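# Load sawn bar into lathe chuck, clamp, shut door

## Task

Take the sawn bar from the rack and put it into the lathe chuck so that its clean end (the end without the saw burr) sits against the stop steps at the back of the jaws and the bar lies on the spindle axis; then make the chuck clamp it and get the lathe door shut.

## Robot and tools

Robot: two Doosan arms, left_arm and right_arm, each with a Robotiq 140 mm two-finger gripper and a wrist camera. Calibrated bases: left_arm at (-0.015, +0.665, +0.245) m, right_arm at (+0.077, -0.700, +0.245) m. Only left_arm's fingers can fold: grip with the outer quarter of its pads (near the tips), since a grip nearer the palm may be loose or let go, and a tip pushed into a surface folds quietly. right_arm's fingers are rigid.

Scene frame: origin at table height midway between the nominal bases, +z up, +x out over the table, left_arm on +y. The lathe sits behind the bases toward -x; its chuck faces +y. Its door slides along the front and does not stop for an arm. Parts falling into the chip pan are lost. Each gripper frame: fingers point along +z, they open and close along y. end_effector_position is the point between closed pads; fingertips reach about 33 mm beyond it (9 mm when fully open).

The 18-number row (used by every motion tool): for left_arm dx, dy, dz, rx, ry, rz, gripper position, force_limit, speed, then the same nine for right_arm. Always give all 18 even if one arm moves. The six pose numbers are an offset from that arm's current Hand target, expressed in the Hand target's own axes, not the scene frame; 1.0 equals 0.6 m or 180 degrees, range -1 to 1, and rx, ry, rz form one rotation vector. Sending six zeros re-commands the present Hand target. Gripper numbers are absolute commands in [-1, 1]: position +1 fully open (140 mm), about -0.8 pads touching, -1 close until blocked; force_limit from about 14 N (-1) to 58 N (+1); speed about 30 mm/s (-1) to 250 mm/s (+1). Both start at +1. A fast close squeezes much harder. To leave a gripper unchanged, repeat the values you last sent; a 0 counts as a command.

execute_actions(actions, cameras): runs actions in sequence. Each action may hold "rows" (1 to 15 rows, one per 1/30 s control step), "steps" (1 to 450, default 15), "until" and a "lathe" command. Every row in an action is measured from the Hand target at the action's start, not from the previous row, so ramp offsets gradually (adding 0.01 per row is 0.18 m/s). After the last row the arm keeps heading for that row's target for the remaining steps. lathe commands: door "open"/"shut", chuck "clamp"/"open", air_blast true (clears chips for 2 s, only with nothing in or near the chuck), or stop true alone. "until" reads lathe fields only (door_state, chuck_state, seat_state, refusals), with a string or [comparison, value]; numbers need "=", "!=", "<", "<=", ">" or ">=". It does not halt the arms. An empty actions list just reports state and images. Bad values make the whole call rejected.

move(target, speed, blend, stop_force, zero, blocking, cameras): straight-line paths for the grippers. target is one 18-number row or a list of up to 15; every row in the list is an offset from the same starting Hand targets. speed in m/s, 0.002 to 2, default 0.25 (turns up to twice that in rad/s); blend in m rounds corners. stop_force (10 to 80 N, one value for both arms) ends an arm's path on felt push along its travel; use it slowly, not while rotating, and omit it when backing off a contact. zero chooses whether the force baseline is reset first. blocking=false returns after about 0.5 s; then call wait or stop before new rows or moves. Paths avoid nothing and a gripper lags its path. The result adds a "move:" line: done, off_target, moving, held, fault, plus limits such as paced or held.

wait(seconds 0 to 10) lets time pass. stop brakes a running move. zoom_image(camera, region [x0,y0,x1,y1], at most 504x504 px) enlarges part of a latest image. read_manual gives licences. finished_scene(scene) ends the scene irreversibly; the goal must persist without the robot.

Cameras: cam_high, cam_low, cam_chuck, cam_machine (504x504), cam_left_wrist, cam_right_wrist (896x504).

Results: position in metres, quaternion wxyz, velocities; Hand target (base for next offsets); Tool commands; object_status (0 moving, 1 blocked opening, 2 blocked closing = gripping, 3 reached position or pads met); position_measured in counts (3 open, 139 about 60 mm, 230 pads met); joint torques, external torques, flange force (noisy); lathe door_state (shut/open/between), chuck_state (open/clamped/closed_empty/between; between on a wrong diameter), seat_state (home means the bar end covers all three stop-step holes). To grip harder while holding, raise force_limit and nudge position between -1 and -0.98.

Cautions: the controller clips each commanded pose to 70 mm and 16 degrees from the measured one; a short action may leave the move unfinished, so send the remainder. Arms are stiff: aiming past a firm contact can cause a fault stop (10 s) at 144 N outside force or joint torque limits (wrist about 25 to 28 N m). Avoid arm-to-arm contact, closing on the other gripper, passing near an arm's own base, slams, drops, releasing moving parts, and heavy loads held off-centre. Holding loads or stretched poses heats motors (MOTOR HOT warns; over-temperature braking lasts 30 to 60 s). Loose objects may occasionally get nudged; never knock anything off the table or into the machine's pan.

Each tool is called after "Call:" by a JSON object that holds its "method" and its "body".

## Session

Call:
{"method": "execute_actions", "body": {"actions": [{"lathe":{"door":"open","air_blast":true},"steps":5}]}}

Call:
{"method": "zoom_image", "body": {"camera": "cam_low", "region": [280, 150, 460, 290]}}

Call:
{"method": "zoom_image", "body": {"camera": "cam_high", "region": [250, 150, 400, 250]}}

Call:
{"method": "zoom_image", "body": {"camera": "cam_chuck", "region": [190, 70, 350, 230]}}

Scene clock: 0.37 s.
left_arm: end_effector_position=(+0.1107, -0.0807, +0.1130) position_measured=3 object_status=3 end_effector_quat_wxyz=(-0.270, +0.068, +0.928, -0.249) | right_arm: end_effector_position=(+1.0989, -0.1998, +0.2449) position_measured=3 object_status=3 end_effector_quat_wxyz=(-0.032, +0.769, -0.532, +0.352)
Joint positions: left_arm=[-1.202 0.745 1.923 1.834 -0.752 1.687] | right_arm=[0.533 1.002 1.008 2.322 -0.947 0.674]
Joint torques (N m): left_arm=[-0.93 -98.56 -23.78 -1.63 -1.23 0.12] | right_arm=[2.95 -132.41 -40.63 -4.58 0.05 -0.21]
External joint torques (N m): left_arm=[0.81 2.58 -0.03 0.26 -0.26 -0.15] | right_arm=[-2.66 3.54 0.14 0.38 -0.05 0.19]
Flange force (N): left_arm=[-4.3 0.0 1.7] | right_arm=[-1.5 -4.2 5.1]
Hand target: left_arm +0.1107, -0.0807, +0.1130; -0.270, +0.068, +0.928, -0.249 | right_arm +1.0989, -0.1998, +0.2449; -0.032, +0.769, -0.532, +0.352
Tool commands: left_gripper/position=+1.0 left_gripper/force_limit=+1.0 left_gripper/speed=+1.0 right_gripper/position=+1.0 right_gripper/force_limit=+1.0 right_gripper/speed=+1.0
lathe: door_state=between chuck_state=open seat_state=open
camera_calibration:
cam_left_wrist: T_world_to_cam=[[0.00260795, 0.866307, -0.499505, 0.137942], [0.976674, -0.109457, -0.184735, -0.0942322], [-0.214712, -0.487372, -0.846385, 0.219722], [0, 0, 0, 1]] pos_world=[0.138851, -0.0227279, 0.237464]
cam_right_wrist: T_world_to_cam=[[-0.791806, -0.420259, -0.443199, 0.905551], [-0.359131, 0.907296, -0.218723, 0.635817], [0.494032, -0.0140196, -0.86933, -0.194742], [0, 0, 0, 1]] pos_world=[1.04157, -0.199038, 0.371111]

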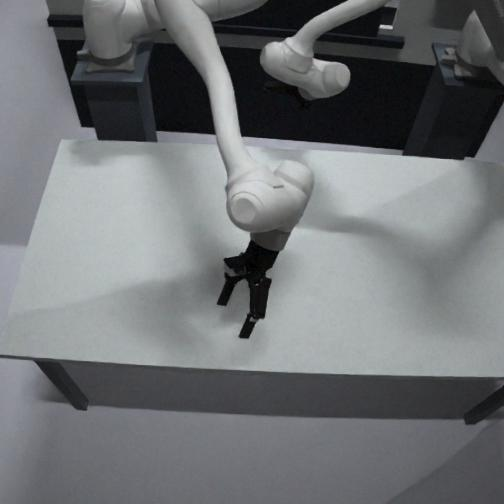

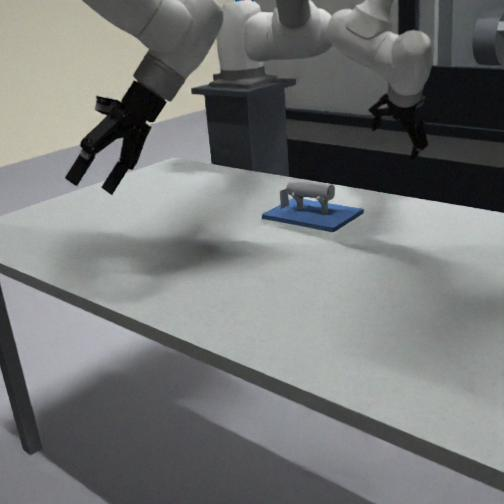

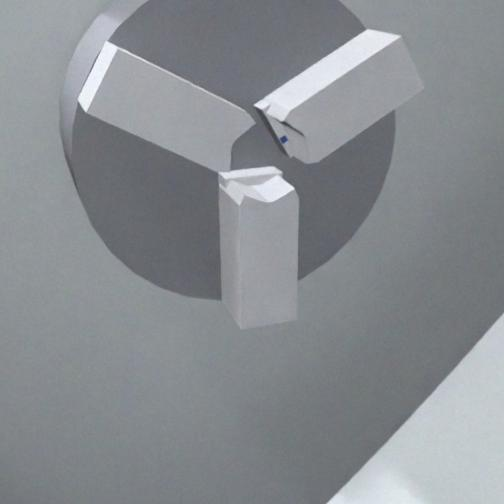

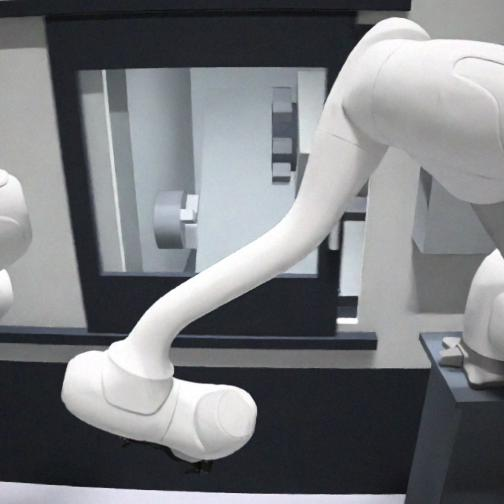

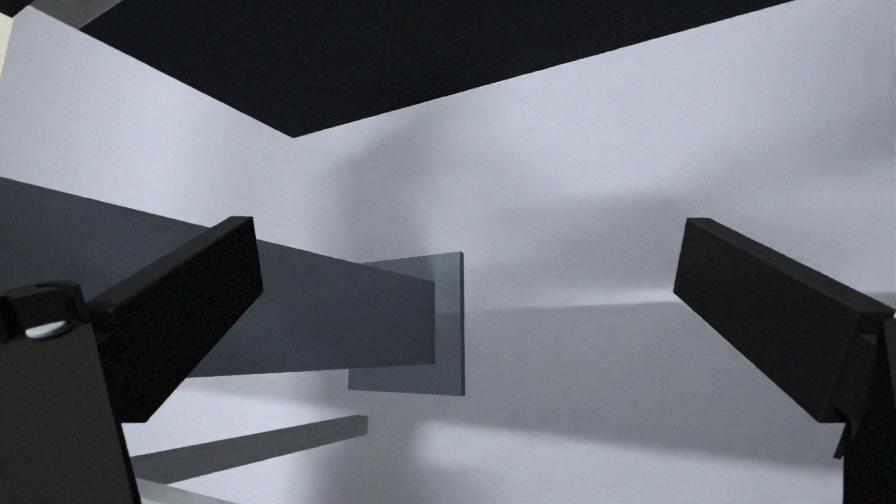

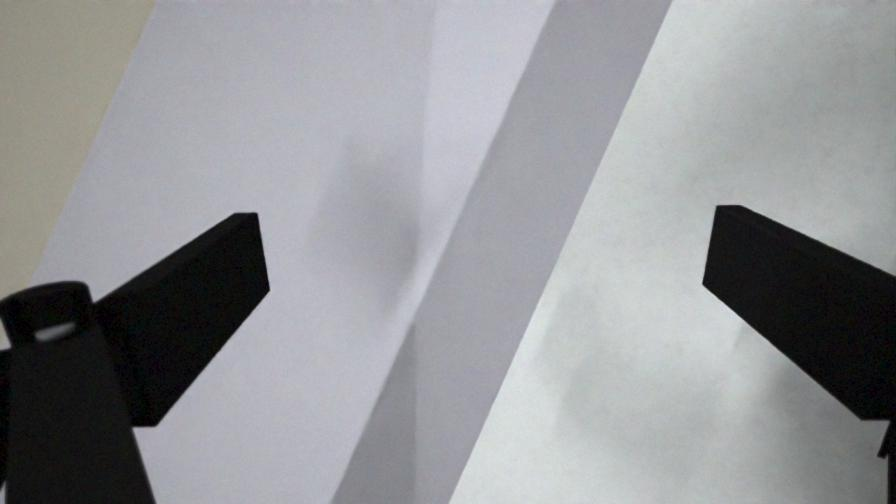

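Scaled by 2.800 from the camera's 504x504 image, which has a finer 720x720 frame.

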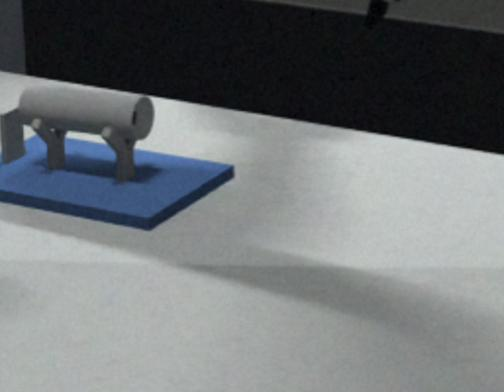

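Scaled by 3.360 from the camera's 504x504 image, which has a finer 720x720 frame.

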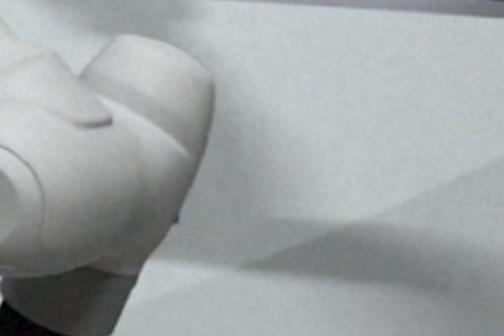

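Scaled by 3.150 from the camera's 504x504 image, which has a finer 720x720 frame.

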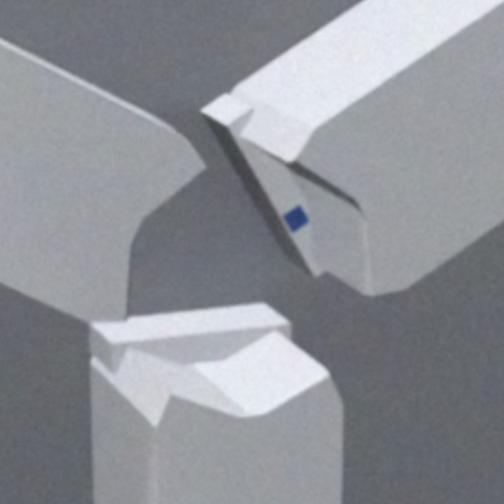

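Call:
{"method": "move", "body": {"target": [0.28,0.595,-0.89,0,0,0,1,1,1,-0.28,0.685,-0.698,0.2047,-0.2459,-0.833,1,1,1], "speed": 0.3}}

Call:
{"method": "zoom_image", "body": {"camera": "cam_chuck", "region": [190, 70, 350, 230]}}

Scene clock: 9.70 s.
left_arm: end_effector_position=(+0.2507, +0.4994, +0.4041) position_measured=3 object_status=3 end_effector_quat_wxyz=(-0.270, +0.068, +0.928, -0.249) | right_arm: end_effector_position=(+0.4993, -0.0997, +0.2989) position_measured=3 object_status=3 end_effector_quat_wxyz=(+0.000, +0.708, +0.707, +0.001)
Joint positions: left_arm=[-0.178 0.038 2.257 2.622 -1.441 1.812] | right_arm=[0.846 0.461 1.724 3.141 -0.956 -2.229]
Joint torques (N m): left_arm=[-0.79 -39.41 -32.4 -4.03 -1.44 0.16] | right_arm=[2.83 -82.65 -35.01 -3.9 0.15 -0.17]
External joint torques (N m): left_arm=[0.69 3.38 0.23 0.16 -0.19 -0.19] | right_arm=[-2.67 1.76 0.47 0.39 -0.13 0.17]
Flange force (N): left_arm=[-6.0 3.3 -0.2] | right_arm=[-0.9 3.5 1.8]
Hand target: left_arm +0.2507, +0.4994, +0.4041; -0.270, +0.068, +0.928, -0.249 | right_arm +0.4992, -0.0997, +0.2989; +0.000, +0.708, +0.707, +0.001
Off the commanded pose: left_arm 0.000 m, 0 deg | right_arm 0.000 m, 0 deg.
lathe: door_state=open chuck_state=open seat_state=open
move: done
camera_calibration:
cam_left_wrist: T_world_to_cam=[[0.00269296, 0.866297, -0.499521, -0.219572], [0.976674, -0.109533, -0.184692, -0.113674], [-0.214712, -0.487372, -0.846385, 0.778889], [0, 0, 0, 1]] pos_world=[0.278851, 0.557372, 0.528564]
cam_right_wrist: T_world_to_cam=[[0.999754, -0.0192361, -0.0110285, -0.486893], [-0.0143855, -0.94119, 0.337571, -0.181227], [-0.0168735, -0.337329, -0.941236, 0.394241], [0, 0, 0, 1]] pos_world=[0.490819, -0.0469456, 0.426881]

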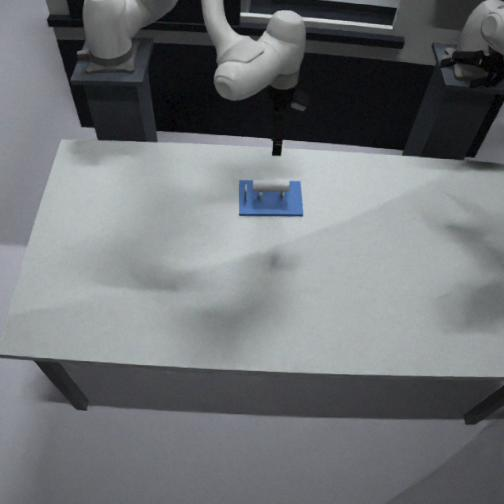

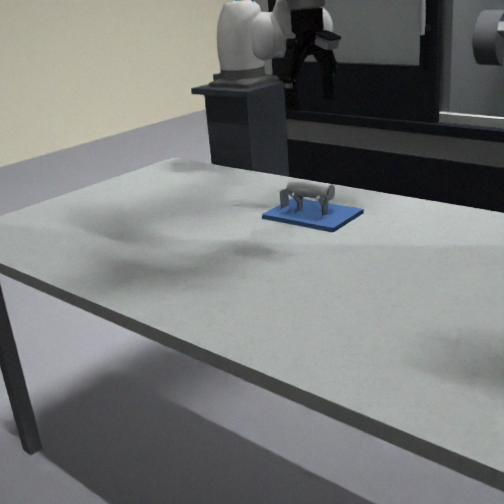

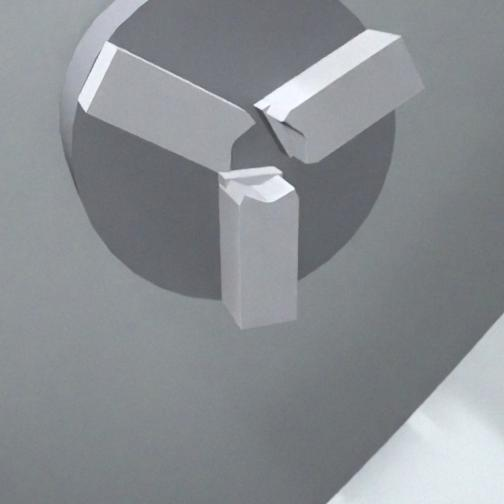

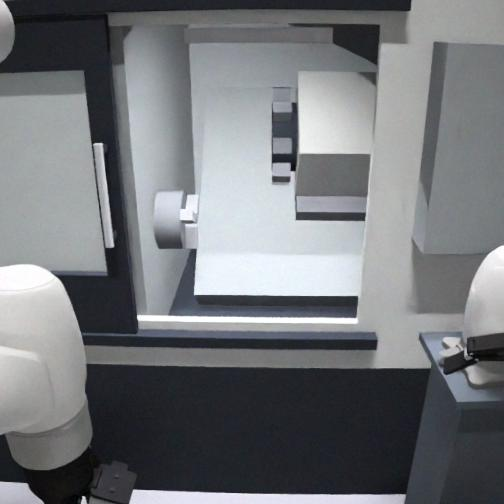

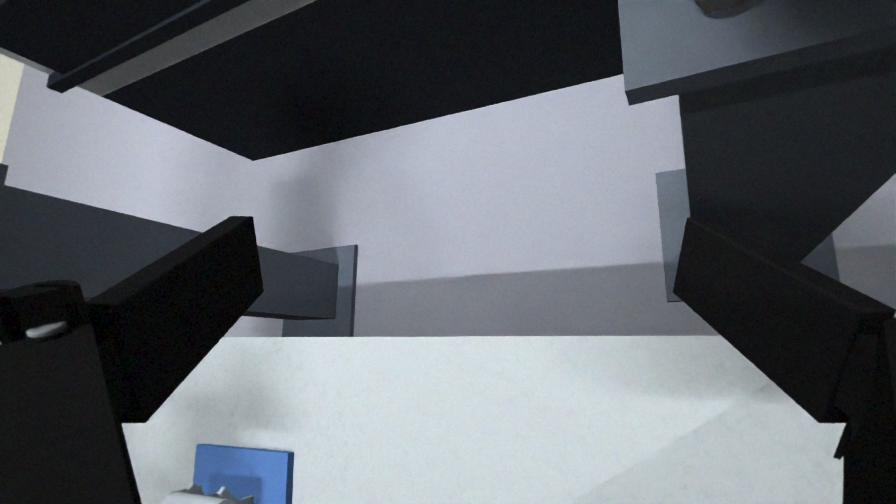

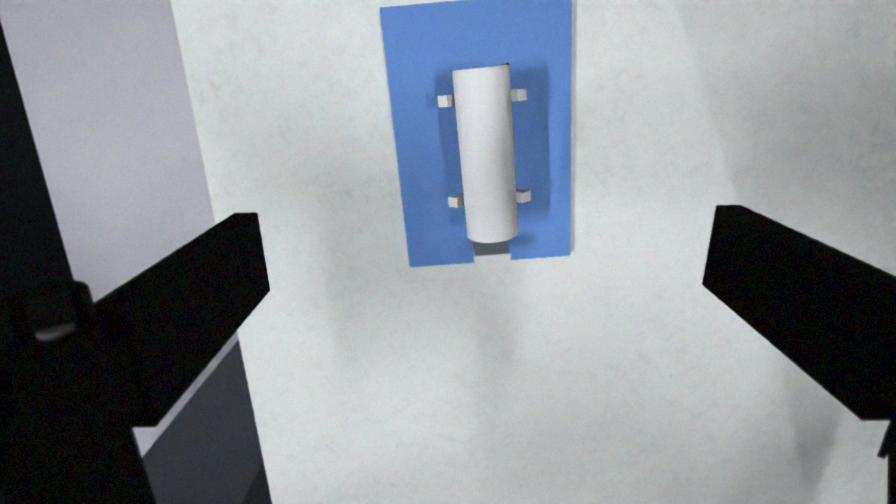

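Scaled by 3.150 from the camera's 504x504 image, which has a finer 720x720 frame.

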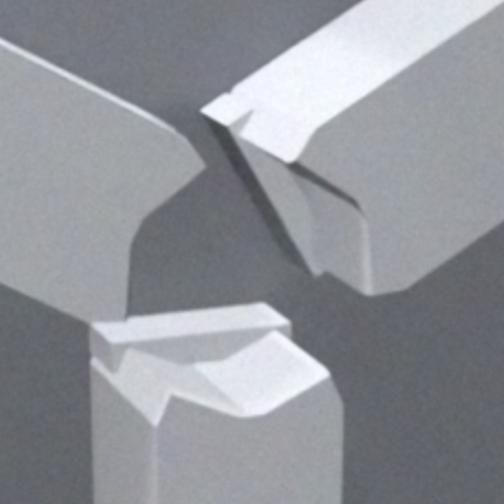

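Call:
{"method": "move", "body": {"target": [0,0,0,0,0,0,1,1,1,0.0228,0.0197,0.3657,0,0,-0.0206,1,1,1], "speed": 0.18, "cameras": ["cam_low","cam_right_wrist"]}}

Call:
{"method": "zoom_image", "body": {"camera": "cam_low", "region": [250, 120, 370, 240]}}

Scene clock: 15.70 s.
left_arm: end_effector_position=(+0.2507, +0.4994, +0.4041) position_measured=3 object_status=3 end_effector_quat_wxyz=(-0.270, +0.068, +0.928, -0.249) | right_arm: end_effector_position=(+0.5114, -0.0859, +0.0796) position_measured=3 object_status=3 end_effector_quat_wxyz=(+0.000, +0.684, +0.729, +0.001)
Joint positions: left_arm=[-0.178 0.038 2.257 2.622 -1.441 1.812] | right_arm=[0.844 0.733 1.764 3.14 -0.644 -2.294]
Joint torques (N m): left_arm=[-0.71 -39.76 -31.91 -4.07 -1.39 0.16] | right_arm=[3.18 -99.39 -25.52 -3.04 0.26 -0.2]
External joint torques (N m): left_arm=[0.7 3.09 -0.31 0.19 -0.25 -0.18] | right_arm=[-2.94 3.15 0 0.44 -0.24 0.2]
Flange force (N): left_arm=[-5.9 2.8 -1.2] | right_arm=[0.2 4.9 3.8]
Hand target: left_arm +0.2507, +0.4994, +0.4041; -0.270, +0.068, +0.928, -0.249 | right_arm +0.5113, -0.0859, +0.0795; +0.000, +0.684, +0.729, +0.001
Off the commanded pose: left_arm 0.000 m, 0 deg | right_arm 0.000 m, 0 deg.
lathe: door_state=open chuck_state=open seat_state=open
move: done
camera_calibration:
cam_right_wrist: T_world_to_cam=[[0.998898, 0.0456584, -0.0109116, -0.495143], [0.0466597, -0.940108, 0.337668, -0.125158], [0.00515934, -0.337805, -0.941202, 0.181388], [0, 0, 0, 1]] pos_world=[0.499501, -0.0337807, 0.207581]
Images, in order (width x height): cam_low 504x504, cam_right_wrist 896x504.

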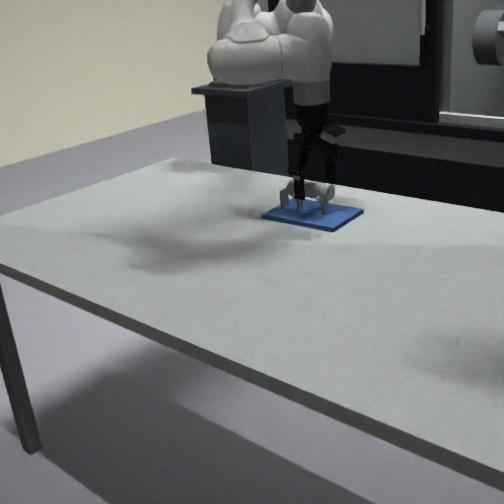

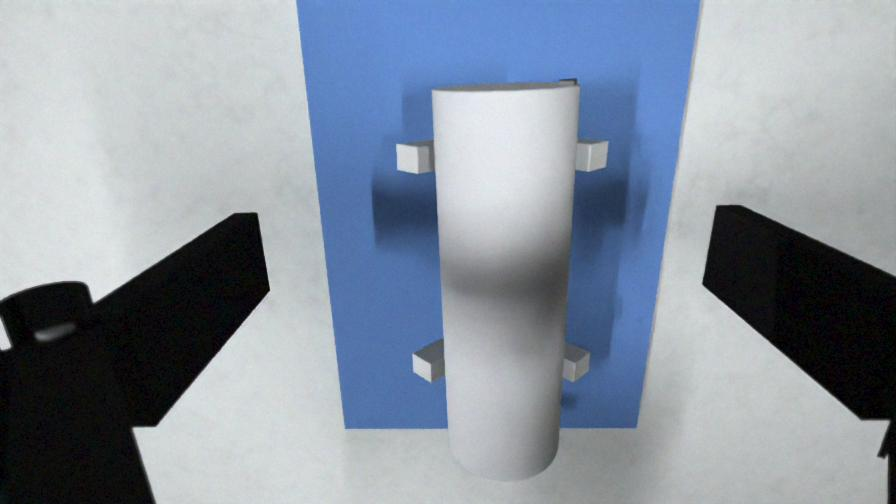

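Scaled by 4.200 from the camera's 504x504 image, which has a finer 720x720 frame.

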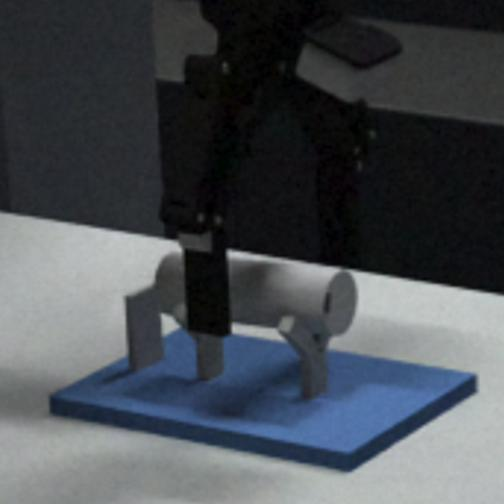

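Call:
{"method": "move", "body": {"target": [0,0,0,0,0,0,1,1,1,0,0.0087,0,0,0,0,0,1,0], "speed": 0.03, "cameras": ["cam_low","cam_right_wrist"]}}

Call:
{"method": "zoom_image", "body": {"camera": "cam_low", "region": [250, 120, 370, 240]}}

Scene clock: 18.23 s.
left_arm: end_effector_position=(+0.2507, +0.4994, +0.4041) position_measured=3 object_status=3 end_effector_quat_wxyz=(-0.270, +0.068, +0.928, -0.249) | right_arm: end_effector_position=(+0.5166, -0.0856, +0.0795) position_measured=129 object_status=0 end_effector_quat_wxyz=(+0.000, +0.684, +0.729, +0.001)
Joint positions: left_arm=[-0.178 0.038 2.257 2.622 -1.441 1.812] | right_arm=[0.839 0.736 1.756 3.14 -0.648 -2.3]
Joint torques (N m): left_arm=[-0.82 -39.6 -31.9 -4.07 -1.33 0.16] | right_arm=[3.18 -98.03 -25.78 -2.97 0 -0.2]
External joint torques (N m): left_arm=[0.83 3.43 -0.26 0.2 -0.3 -0.18] | right_arm=[-2.83 2 0.15 0.36 0.03 0.2]
Flange force (N): left_arm=[-6.4 3.3 -1.3] | right_arm=[-1.1 3.6 2.7]
Hand target: left_arm +0.2507, +0.4994, +0.4041; -0.270, +0.068, +0.928, -0.249 | right_arm +0.5166, -0.0856, +0.0795; +0.000, +0.684, +0.729, +0.001
Off the commanded pose: left_arm 0.000 m, 0 deg | right_arm 0.000 m, 0 deg.
lathe: door_state=open chuck_state=open seat_state=open
move: done
camera_calibration:
cam_right_wrist: T_world_to_cam=[[0.998903, 0.0454953, -0.0110641, -0.500328], [0.0465578, -0.940116, 0.33766, -0.125032], [0.00496045, -0.337805, -0.941203, 0.181468], [0, 0, 0, 1]] pos_world=[0.5047, -0.0334808, 0.207481]
Images, in order (width x height): cam_low 504x504, cam_right_wrist 896x504.

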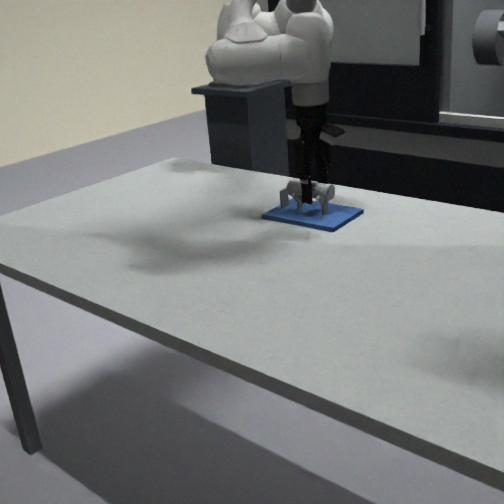

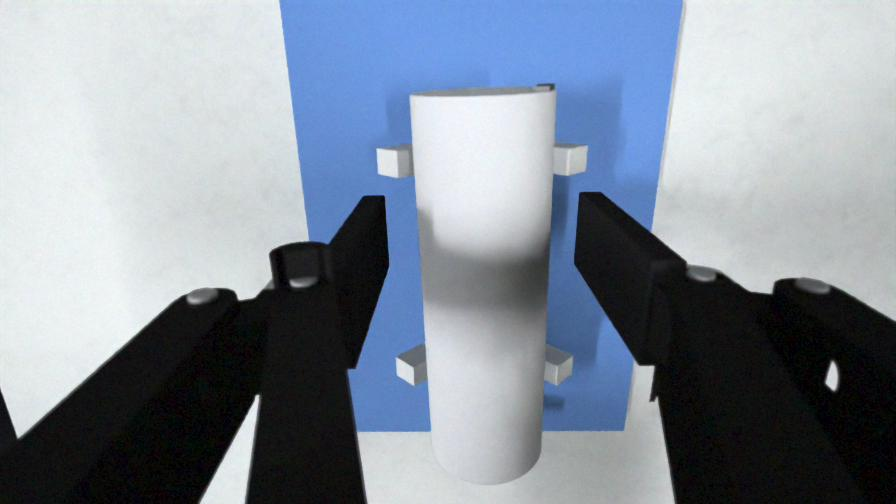

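Scaled by 4.200 from the camera's 504x504 image, which has a finer 720x720 frame.

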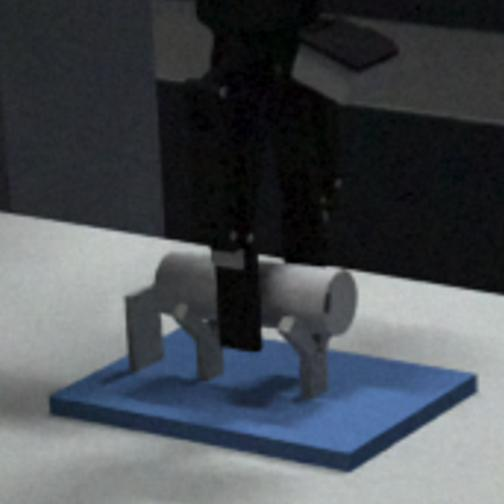

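Call:
{"method": "execute_actions", "body": {"actions": [{"rows":[[0,0,0,0,0,0,1,1,1,0,-0.0018,0,0,0,-0.0033,0,1,-1]],"steps":20},{"rows":[[0,0,0,0,0,0,1,1,1,0,0,0,0,0,0,-1,1,-1]],"steps":75,"lathe":{"air_blast":true}}], "cameras": ["cam_right_wrist"]}}

Scene clock: 22.93 s.
left_arm: end_effector_position=(+0.2507, +0.4994, +0.4041) position_measured=3 object_status=3 end_effector_quat_wxyz=(-0.270, +0.068, +0.928, -0.249) | right_arm: end_effector_position=(+0.5155, -0.0856, +0.0796) position_measured=173 object_status=2 end_effector_quat_wxyz=(+0.000, +0.680, +0.733, +0.001)
Joint positions: left_arm=[-0.178 0.038 2.257 2.622 -1.441 1.812] | right_arm=[0.84 0.735 1.758 3.14 -0.647 -2.309]
Joint torques (N m): left_arm=[-0.41 -39.43 -31.93 -4.04 -1.32 0.14] | right_arm=[8.19 -89.54 -22.74 -1.25 0.45 0.14]
External joint torques (N m): left_arm=[0.4 2.72 -0.28 0.17 -0.32 -0.17] | right_arm=[-8.09 -6.46 -2.74 -1.34 -0.43 -0.14]
External joint torques at the end of the 1st action: left_arm=[0.76 2.72 -0.07 0.21 -0.24 -0.2] | right_arm=[-3.3 1.83 0.19 0.36 -0.08 0.17]
Flange force (N): left_arm=[-5.2 2.0 -1.1] | right_arm=[-7.2 8.2 -9.1]
Flange force at the end of the 1st action (N): left_arm=[-4.9 2.8 -1.0] | right_arm=[-1.6 4.0 2.3]
Hand target: left_arm +0.2507, +0.4994, +0.4041; -0.270, +0.068, +0.928, -0.249 | right_arm +0.5155, -0.0856, +0.0795; +0.000, +0.680, +0.733, +0.001
Off the commanded pose: left_arm 0.000 m, 0 deg | right_arm 0.000 m, 0 deg.
lathe: door_state=open chuck_state=open seat_state=open
camera_calibration:
cam_right_wrist: T_world_to_cam=[[0.998377, 0.0558752, -0.0109755, -0.498122], [0.0562966, -0.93958, 0.337669, -0.130019], [0.00855496, -0.337739, -0.941201, 0.179606], [0, 0, 0, 1]] pos_world=[0.503097, -0.0336705, 0.207481]
Images, in order (width x height): cam_right_wrist 896x504.

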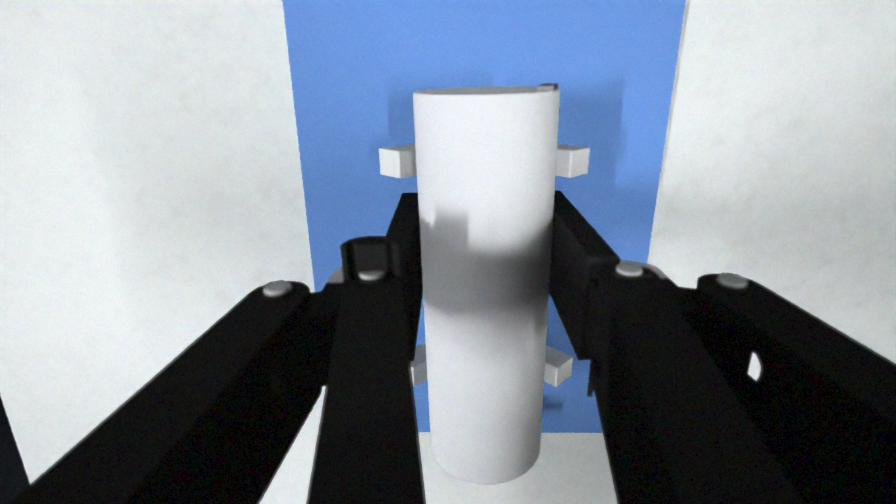

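Call:
{"method": "move", "body": {"target": [[0,0,0,0,0,0,1,1,1,0,0,-0.02,0,0,0,-1,1,-1],[0,0,0,0,0,0,1,1,1,0,0,-0.3,0,0,0,-1,1,-1],[0,0,0,0,0,0,1,1,1,0.393,-0.665,-0.7,0.25,0,0,-1,1,-1]], "speed": [0.03,0.2,0.25], "blend": [0,0.06,0], "cameras": ["cam_right_wrist"]}}

Scene clock: 31.73 s.
left_arm: end_effector_position=(+0.2507, +0.4994, +0.4041) position_measured=3 object_status=3 end_effector_quat_wxyz=(-0.270, +0.068, +0.928, -0.249) | right_arm: end_effector_position=(+0.0997, +0.1198, +0.4991) position_measured=173 object_status=2 end_effector_quat_wxyz=(-0.260, +0.629, +0.677, -0.280)
Joint positions: left_arm=[-0.178 0.038 2.257 2.622 -1.441 1.812] | right_arm=[1.168 0.59 1.305 3.847 -1.612 -2.087]
Joint torques (N m): left_arm=[-0.22 -39.43 -31.88 -4.03 -1.37 0.13] | right_arm=[3.61 -102.54 -39.63 -0.81 -1.43 -0.12]
External joint torques (N m): left_arm=[0.23 2.76 -0.33 0.17 -0.27 -0.16] | right_arm=[-3.23 5.4 1.01 -0.59 0.48 0.08]
Flange force (N): left_arm=[-5.4 1.7 -0.8] | right_arm=[3.8 6.8 -0.6]
Hand target: left_arm +0.2507, +0.4994, +0.4041; -0.270, +0.068, +0.928, -0.249 | right_arm +0.0996, +0.1198, +0.4991; -0.260, +0.629, +0.677, -0.280
Off the commanded pose: left_arm 0.000 m, 0 deg | right_arm 0.000 m, 0 deg.
lathe: door_state=open chuck_state=open seat_state=open
move: done
camera_calibration:
cam_right_wrist: T_world_to_cam=[[0.69854, 0.0339175, -0.714767, 0.293895], [0.298565, -0.92159, 0.248055, -0.0367909], [-0.650308, -0.386681, -0.653894, 0.575569], [0, 0, 0, 1]] pos_world=[0.179984, 0.178687, 0.595553]
Images, in order (width x height): cam_right_wrist 896x504.

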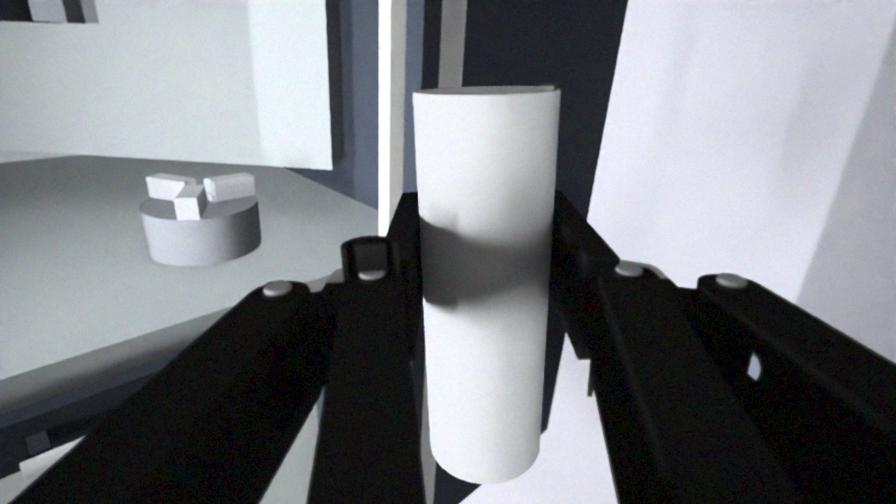

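Call:
{"method": "move", "body": {"target": [[0,0,0,0,0,0,1,1,1,0.034,-0.455,0.84,0.25,0.0222,0.0091,-1,1,-1],[0,0,0,0,0,0,1,1,1,0.049,-0.597,0.981,0.25,0.0222,0.0091,-1,1,-1]], "speed": 0.22, "blend": [0.03,0], "cameras": ["cam_machine"]}}

Scene clock: 37.07 s.
left_arm: end_effector_position=(+0.2507, +0.4994, +0.4041) position_measured=3 object_status=3 end_effector_quat_wxyz=(-0.270, +0.068, +0.928, -0.249) | right_arm: end_effector_position=(-0.5699, +0.0998, +0.3354) position_measured=173 object_status=2 end_effector_quat_wxyz=(+0.500, -0.500, -0.501, +0.500)
Joint positions: left_arm=[-0.178 0.038 2.257 2.622 -1.441 1.812] | right_arm=[1.84 0.938 1.506 4.972 -1.358 -2.473]
Joint torques (N m): left_arm=[-0.21 -39.69 -31.91 -4.04 -1.36 0.16] | right_arm=[3.13 -116.24 -26.27 2.88 -3.1 -0.16]
External joint torques (N m): left_arm=[0.26 3.06 -0.32 0.17 -0.28 -0.18] | right_arm=[-2.87 7.14 1.38 -0.47 0.9 0.11]
Flange force (N): left_arm=[-6.0 1.9 -0.8] | right_arm=[5.3 8.1 -1.3]
Hand target: left_arm +0.2507, +0.4994, +0.4041; -0.270, +0.068, +0.928, -0.249 | right_arm -0.5700, +0.0998, +0.3353; +0.500, -0.500, -0.501, +0.500
Off the commanded pose: left_arm 0.000 m, 0 deg | right_arm 0.000 m, 0 deg.
lathe: door_state=open chuck_state=open seat_state=open
move: done
Images, in order (width x height): cam_machine 504x504.

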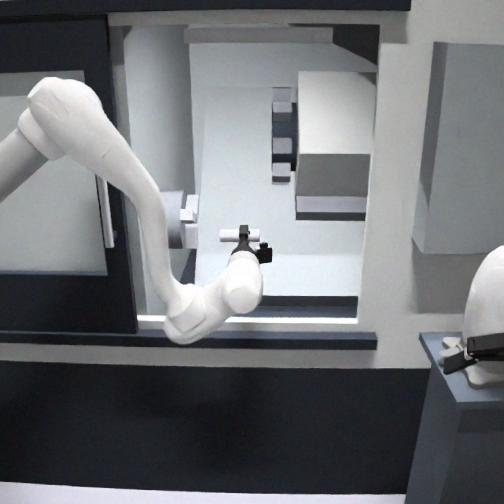

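Call:
{"method": "move", "body": {"target": [[0,0,0,0,0,0,1,1,1,-0.0663,0.02,0.385,0,0,0,-1,1,-1],[0,0,0,0,0,0,1,1,1,-0.125,0.0522,0.385,0,0,0,-1,1,-1]], "speed": [0.15,0.06], "blend": [0.015,0], "cameras": ["cam_machine","cam_chuck","cam_right_wrist"]}}

Call:
{"method": "zoom_image", "body": {"camera": "cam_machine", "region": [160, 180, 250, 270]}}

Call:
{"method": "zoom_image", "body": {"camera": "cam_chuck", "region": [190, 70, 350, 230]}}

Scene clock: 41.67 s.
left_arm: end_effector_position=(+0.2507, +0.4994, +0.4041) position_measured=3 object_status=3 end_effector_quat_wxyz=(-0.270, +0.068, +0.928, -0.249) | right_arm: end_effector_position=(-0.8009, +0.0247, +0.3038) position_measured=173 object_status=2 end_effector_quat_wxyz=(+0.500, -0.500, -0.501, +0.500)
Joint positions: left_arm=[-0.178 0.038 2.257 2.622 -1.441 1.812] | right_arm=[2.112 1.028 1.376 5.187 -1.177 -2.501]
Joint torques (N m): left_arm=[-1 -39.33 -32.11 -4.03 -1.35 0.12] | right_arm=[3.74 -124.46 -29.64 3.27 -3.2 -0.21]
External joint torques (N m): left_arm=[1.18 2.85 0.03 0.15 -0.29 -0.14] | right_arm=[-3.63 7.6 2.38 -0.41 0.96 0.16]
Flange force (N): left_arm=[-4.9 3.8 -1.4] | right_arm=[4.7 7.9 -1.2]
Hand target: left_arm +0.2507, +0.4994, +0.4041; -0.270, +0.068, +0.928, -0.249 | right_arm -0.8009, +0.0247, +0.3038; +0.500, -0.500, -0.501, +0.500
Off the commanded pose: left_arm 0.000 m, 0 deg | right_arm 0.000 m, 0 deg.
lathe: door_state=open chuck_state=open seat_state=open
move: done
camera_calibration:
cam_right_wrist: T_world_to_cam=[[-0.0113914, -0.0173613, -0.999784, 0.305896], [0.338443, -0.940904, 0.0124827, 0.296848], [-0.940918, -0.338228, 0.016594, -0.612208], [0, 0, 0, 1]] pos_world=[-0.673019, 0.0775506, 0.312284]
Images, in order (width x height): cam_chuck 504x504, cam_machine 504x504, cam_right_wrist 896x504.

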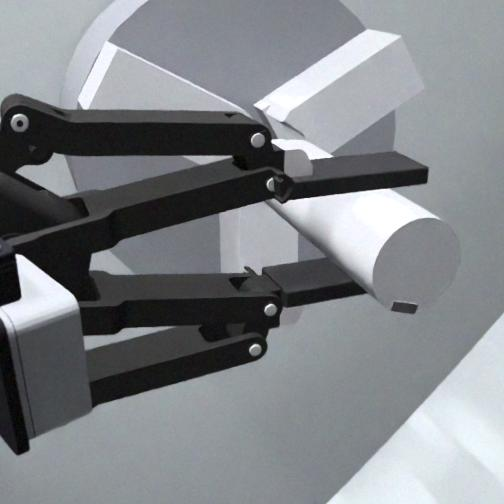

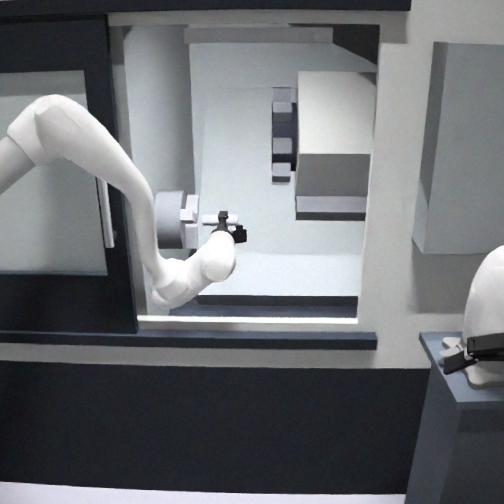

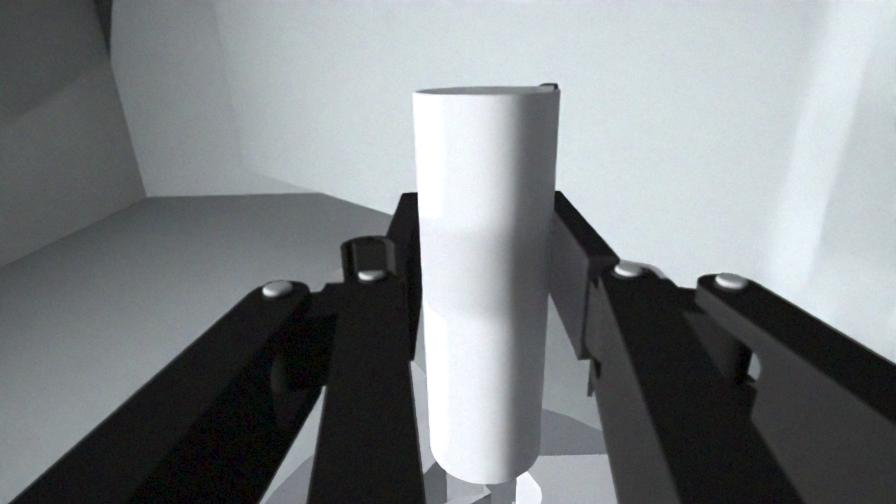

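Scaled by 5.600 from the camera's 504x504 image, which has a finer 720x720 frame.

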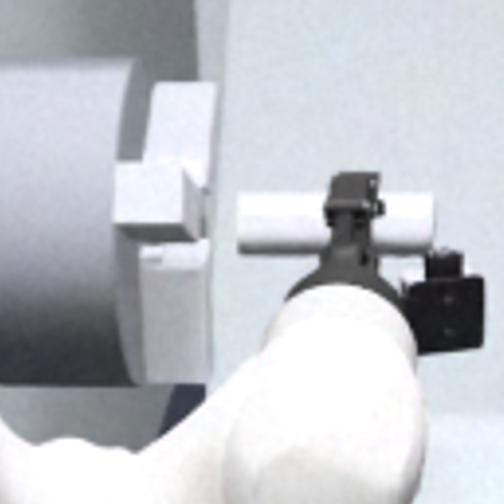

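Scaled by 3.150 from the camera's 504x504 image, which has a finer 720x720 frame.

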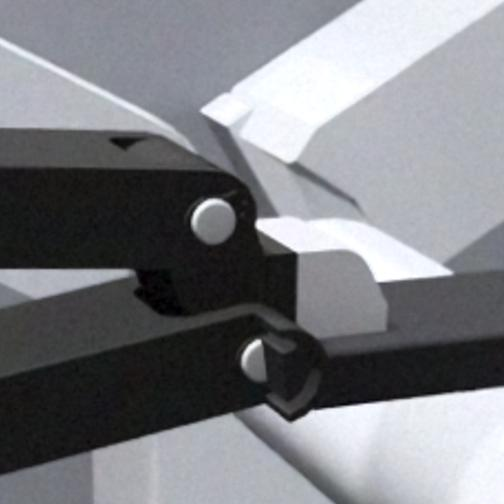

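Call:
{"method": "move", "body": {"target": [[0,0,0,0,0,0,1,1,1,0,-0.0058,-0.0055,0,0,0,-1,1,-1],[0,0,0,0,0,0,1,1,1,-0.1,-0.0058,-0.0055,0,0,0,-1,1,-1]], "speed": 0.015, "stop_force": 12, "cameras": ["cam_machine","cam_chuck"]}}

Call:
{"method": "zoom_image", "body": {"camera": "cam_machine", "region": [170, 190, 240, 260]}}

Call:
{"method": "zoom_image", "body": {"camera": "cam_chuck", "region": [190, 70, 350, 230]}}

Scene clock: 50.03 s.
left_arm: end_effector_position=(+0.2507, +0.4994, +0.4041) position_measured=3 object_status=3 end_effector_quat_wxyz=(-0.270, +0.068, +0.928, -0.249) | right_arm: end_effector_position=(-0.7975, -0.0245, +0.3073) position_measured=173 object_status=2 end_effector_quat_wxyz=(+0.500, -0.500, -0.500, +0.500)
Joint positions: left_arm=[-0.178 0.038 2.257 2.622 -1.441 1.812] | right_arm=[2.142 0.98 1.483 5.234 -1.188 -2.568]
Joint torques (N m): left_arm=[-0.32 -39.51 -32.04 -4.07 -1.38 0.16] | right_arm=[16.12 -121.1 -24.49 -0.18 -6.31 -0.3]
External joint torques (N m): left_arm=[0.33 3.19 -0.24 0.18 -0.25 -0.19] | right_arm=[-15.62 8.49 -1.03 2.96 3.94 0.25]
Flange force (N): left_arm=[-6.1 2.2 -0.7] | right_arm=[17.6 9.8 -2.0]
Hand target: left_arm +0.2507, +0.4994, +0.4041; -0.270, +0.068, +0.928, -0.249 | right_arm -0.7975, -0.0244, +0.3072; +0.500, -0.500, -0.500, +0.500 (not the last commanded pose)
Off the commanded pose: left_arm 0.000 m, 0 deg | right_arm 0.011 m, 0 deg.
lathe: door_state=open chuck_state=open seat_state=open
move: contact (right_arm); path passed 1 of 2 targets
Images, in order (width x height): cam_chuck 504x504, cam_machine 504x504.

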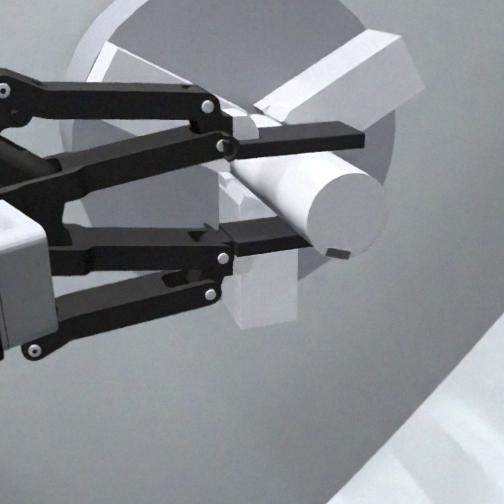

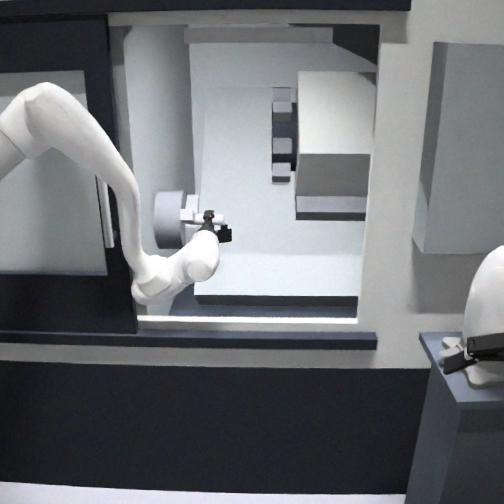

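Scaled by 7.200 from the camera's 504x504 image, which has a finer 720x720 frame.

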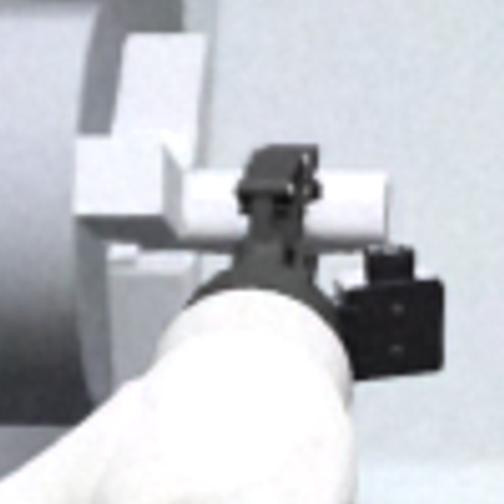

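Scaled by 3.150 from the camera's 504x504 image, which has a finer 720x720 frame.

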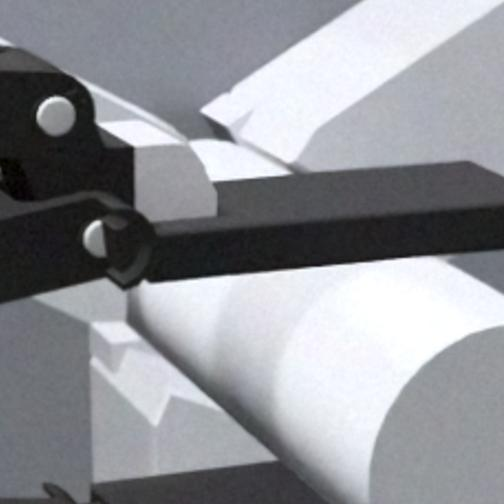

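Call:
{"method": "move", "body": {"target": [0,0,0,0,0,0,1,1,1,-0.03,0,0,0,0,0,-1,1,-1], "speed": 0.004, "stop_force": 15, "cameras": ["cam_machine"]}}

Call:
{"method": "zoom_image", "body": {"camera": "cam_machine", "region": [170, 190, 240, 260]}}

Scene clock: 53.20 s.
left_arm: end_effector_position=(+0.2507, +0.4994, +0.4041) position_measured=3 object_status=3 end_effector_quat_wxyz=(-0.270, +0.068, +0.928, -0.249) | right_arm: end_effector_position=(-0.7975, -0.0283, +0.3072) position_measured=173 object_status=2 end_effector_quat_wxyz=(+0.500, -0.500, -0.500, +0.500)
Joint positions: left_arm=[-0.178 0.038 2.257 2.622 -1.441 1.812] | right_arm=[2.144 0.977 1.491 5.238 -1.189 -2.573]
Joint torques (N m): left_arm=[-0.52 -39.41 -31.58 -4 -1.38 0.15] | right_arm=[26.95 -138.88 -25.71 -1.43 -14.33 0.57]
External joint torques (N m): left_arm=[0.57 2.99 -0.57 0.13 -0.26 -0.17] | right_arm=[-26.57 26.76 0.46 4.19 11.96 -0.62]
Flange force (N): left_arm=[-6.0 2.3 -1.5] | right_arm=[35.9 29.8 5.0]
Hand target: left_arm +0.2507, +0.4994, +0.4041; -0.270, +0.068, +0.928, -0.249 | right_arm -0.7975, -0.0283, +0.3072; +0.500, -0.500, -0.500, +0.500 (not the last commanded pose)
Off the commanded pose: left_arm 0.000 m, 0 deg | right_arm 0.014 m, 0 deg.
lathe: door_state=open chuck_state=open seat_state=open
move: contact (right_arm)
Images, in order (width x height): cam_machine 504x504.

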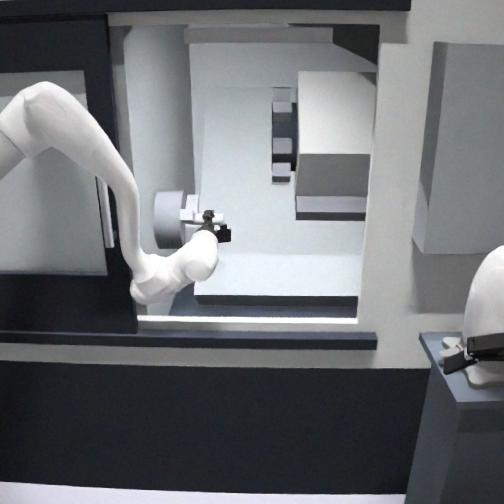

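Scaled by 7.200 from the camera's 504x504 image, which has a finer 720x720 frame.

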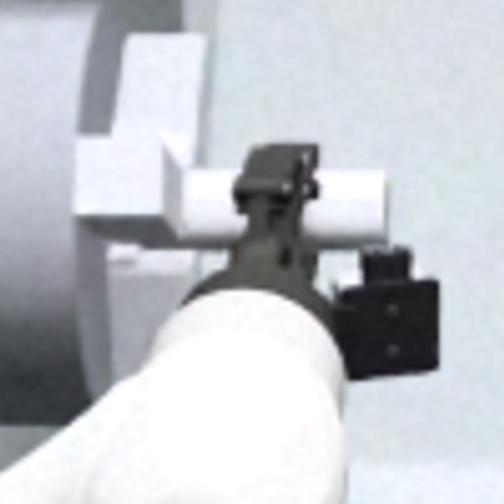

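Call:
{"method": "move", "body": {"target": [0,0,0,0,0,0,1,1,1,0.001,0.003,0.0035,0,0,0,-1,1,-1], "speed": 0.01, "cameras": []}}

Scene clock: 54.93 s.
left_arm: end_effector_position=(+0.2507, +0.4994, +0.4041) position_measured=3 object_status=3 end_effector_quat_wxyz=(-0.270, +0.068, +0.928, -0.249) | right_arm: end_effector_position=(-0.7996, -0.0277, +0.3054) position_measured=173 object_status=2 end_effector_quat_wxyz=(+0.500, -0.500, -0.500, +0.500)
Joint positions: left_arm=[-0.178 0.038 2.257 2.622 -1.441 1.812] | right_arm=[2.146 0.981 1.486 5.239 -1.188 -2.572]
Joint torques (N m): left_arm=[-0.78 -39.44 -31.81 -4.07 -1.38 0.18] | right_arm=[23.2 -121.54 -25.47 -0.78 -7.12 -0.41]
External joint torques (N m): left_arm=[0.94 2.98 -0.49 0.17 -0.25 -0.2] | right_arm=[-23.04 9.08 0.04 3.56 4.75 0.36]
Flange force (N): left_arm=[-5.7 3.1 -1.8] | right_arm=[20.8 10.0 -9.0]
Hand target: left_arm +0.2507, +0.4994, +0.4041; -0.270, +0.068, +0.928, -0.249 | right_arm -0.7996, -0.0277, +0.3054; +0.500, -0.500, -0.500, +0.500
Off the commanded pose: left_arm 0.000 m, 0 deg | right_arm 0.000 m, 0 deg.
lathe: door_state=open chuck_state=open seat_state=open
move: done
No camera images: "cameras" was empty.

Call:
{"method": "move", "body": {"target": [0,0,0,0,0,0,1,1,1,-0.0025,0.0005,-0.0008,0,0,0,-1,1,-1], "speed": 0.01, "cameras": []}}

Call:
{"method": "execute_actions", "body": {"actions": [{"lathe":{"chuck":"clamp"},"steps":150,"until":{"lathe":{"chuck_state":"clamped"}}}], "cameras": ["cam_machine"]}}

Scene clock: 56.73 s.
left_arm: end_effector_position=(+0.2507, +0.4994, +0.4041) position_measured=3 object_status=3 end_effector_quat_wxyz=(-0.270, +0.068, +0.928, -0.249) | right_arm: end_effector_position=(-0.7991, -0.0291, +0.3050) position_measured=173 object_status=2 end_effector_quat_wxyz=(+0.500, -0.500, -0.500, +0.500)
Joint positions: left_arm=[-0.178 0.038 2.257 2.622 -1.441 1.812] | right_arm=[2.146 0.98 1.49 5.241 -1.188 -2.575]
Joint torques (N m): left_arm=[-0.41 -39.51 -31.91 -4.08 -1.34 0.17] | right_arm=[43.51 -116.51 -10.26 -9.01 -11.84 -0.04]
External joint torques (N m): left_arm=[0.46 3.12 -0.18 0.21 -0.3 -0.2] | right_arm=[-43.05 4.59 -14.84 11.75 9.48 -0.01]
Flange force (N): left_arm=[-5.8 2.4 -0.9] | right_arm=[52.1 9.1 1.6]
Hand target: left_arm +0.2507, +0.4994, +0.4041; -0.270, +0.068, +0.928, -0.249 | right_arm -0.7991, -0.0292, +0.3051; +0.500, -0.500, -0.500, +0.500
Off the commanded pose: left_arm 0.000 m, 0 deg | right_arm 0.000 m, 0 deg.
lathe: door_state=open chuck_state=open seat_state=open
move: done
No camera images: "cameras" was empty.

Scene clock: 57.63 s.
left_arm: end_effector_position=(+0.2507, +0.4994, +0.4041) position_measured=3 object_status=3 end_effector_quat_wxyz=(-0.270, +0.068, +0.928, -0.249) | right_arm: end_effector_position=(-0.7990, -0.0292, +0.3050) position_measured=173 object_status=2 end_effector_quat_wxyz=(+0.500, -0.500, -0.500, +0.500)
Joint positions: left_arm=[-0.178 0.038 2.257 2.622 -1.441 1.812] | right_arm=[2.146 0.98 1.49 5.241 -1.189 -2.575]
Joint torques (N m): left_arm=[-0.27 -39.44 -31.82 -4.02 -1.36 0.13] | right_arm=[100.29 -134.26 -44.79 -4.79 -12.83 0.2]
External joint torques (N m): left_arm=[0.33 2.64 -0.52 0.13 -0.28 -0.16] | right_arm=[-100.12 22.19 19.44 7.56 10.47 -0.25]
Flange force (N): left_arm=[-5.3 1.7 -1.3] | right_arm=[43.1 20.6 -95.5]
Hand target: left_arm +0.2507, +0.4994, +0.4041; -0.270, +0.068, +0.928, -0.249 | right_arm -0.7991, -0.0292, +0.3051; +0.500, -0.500, -0.500, +0.500
Tool commands: left_gripper/position=+1.0 left_gripper/force_limit=+1.0 left_gripper/speed=+1.0 right_gripper/position=-1.0 right_gripper/force_limit=+1.0 right_gripper/speed=-1.0
Off the commanded pose: left_arm 0.000 m, 0 deg | right_arm 0.000 m, 0 deg.
lathe: door_state=open chuck_state=clamped seat_state=home
Images, in order (width x height): cam_machine 504x504.

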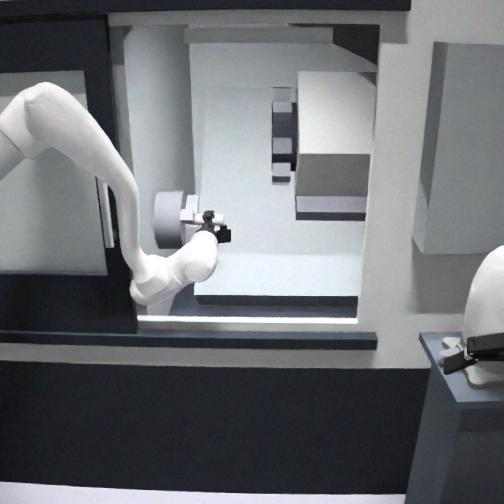

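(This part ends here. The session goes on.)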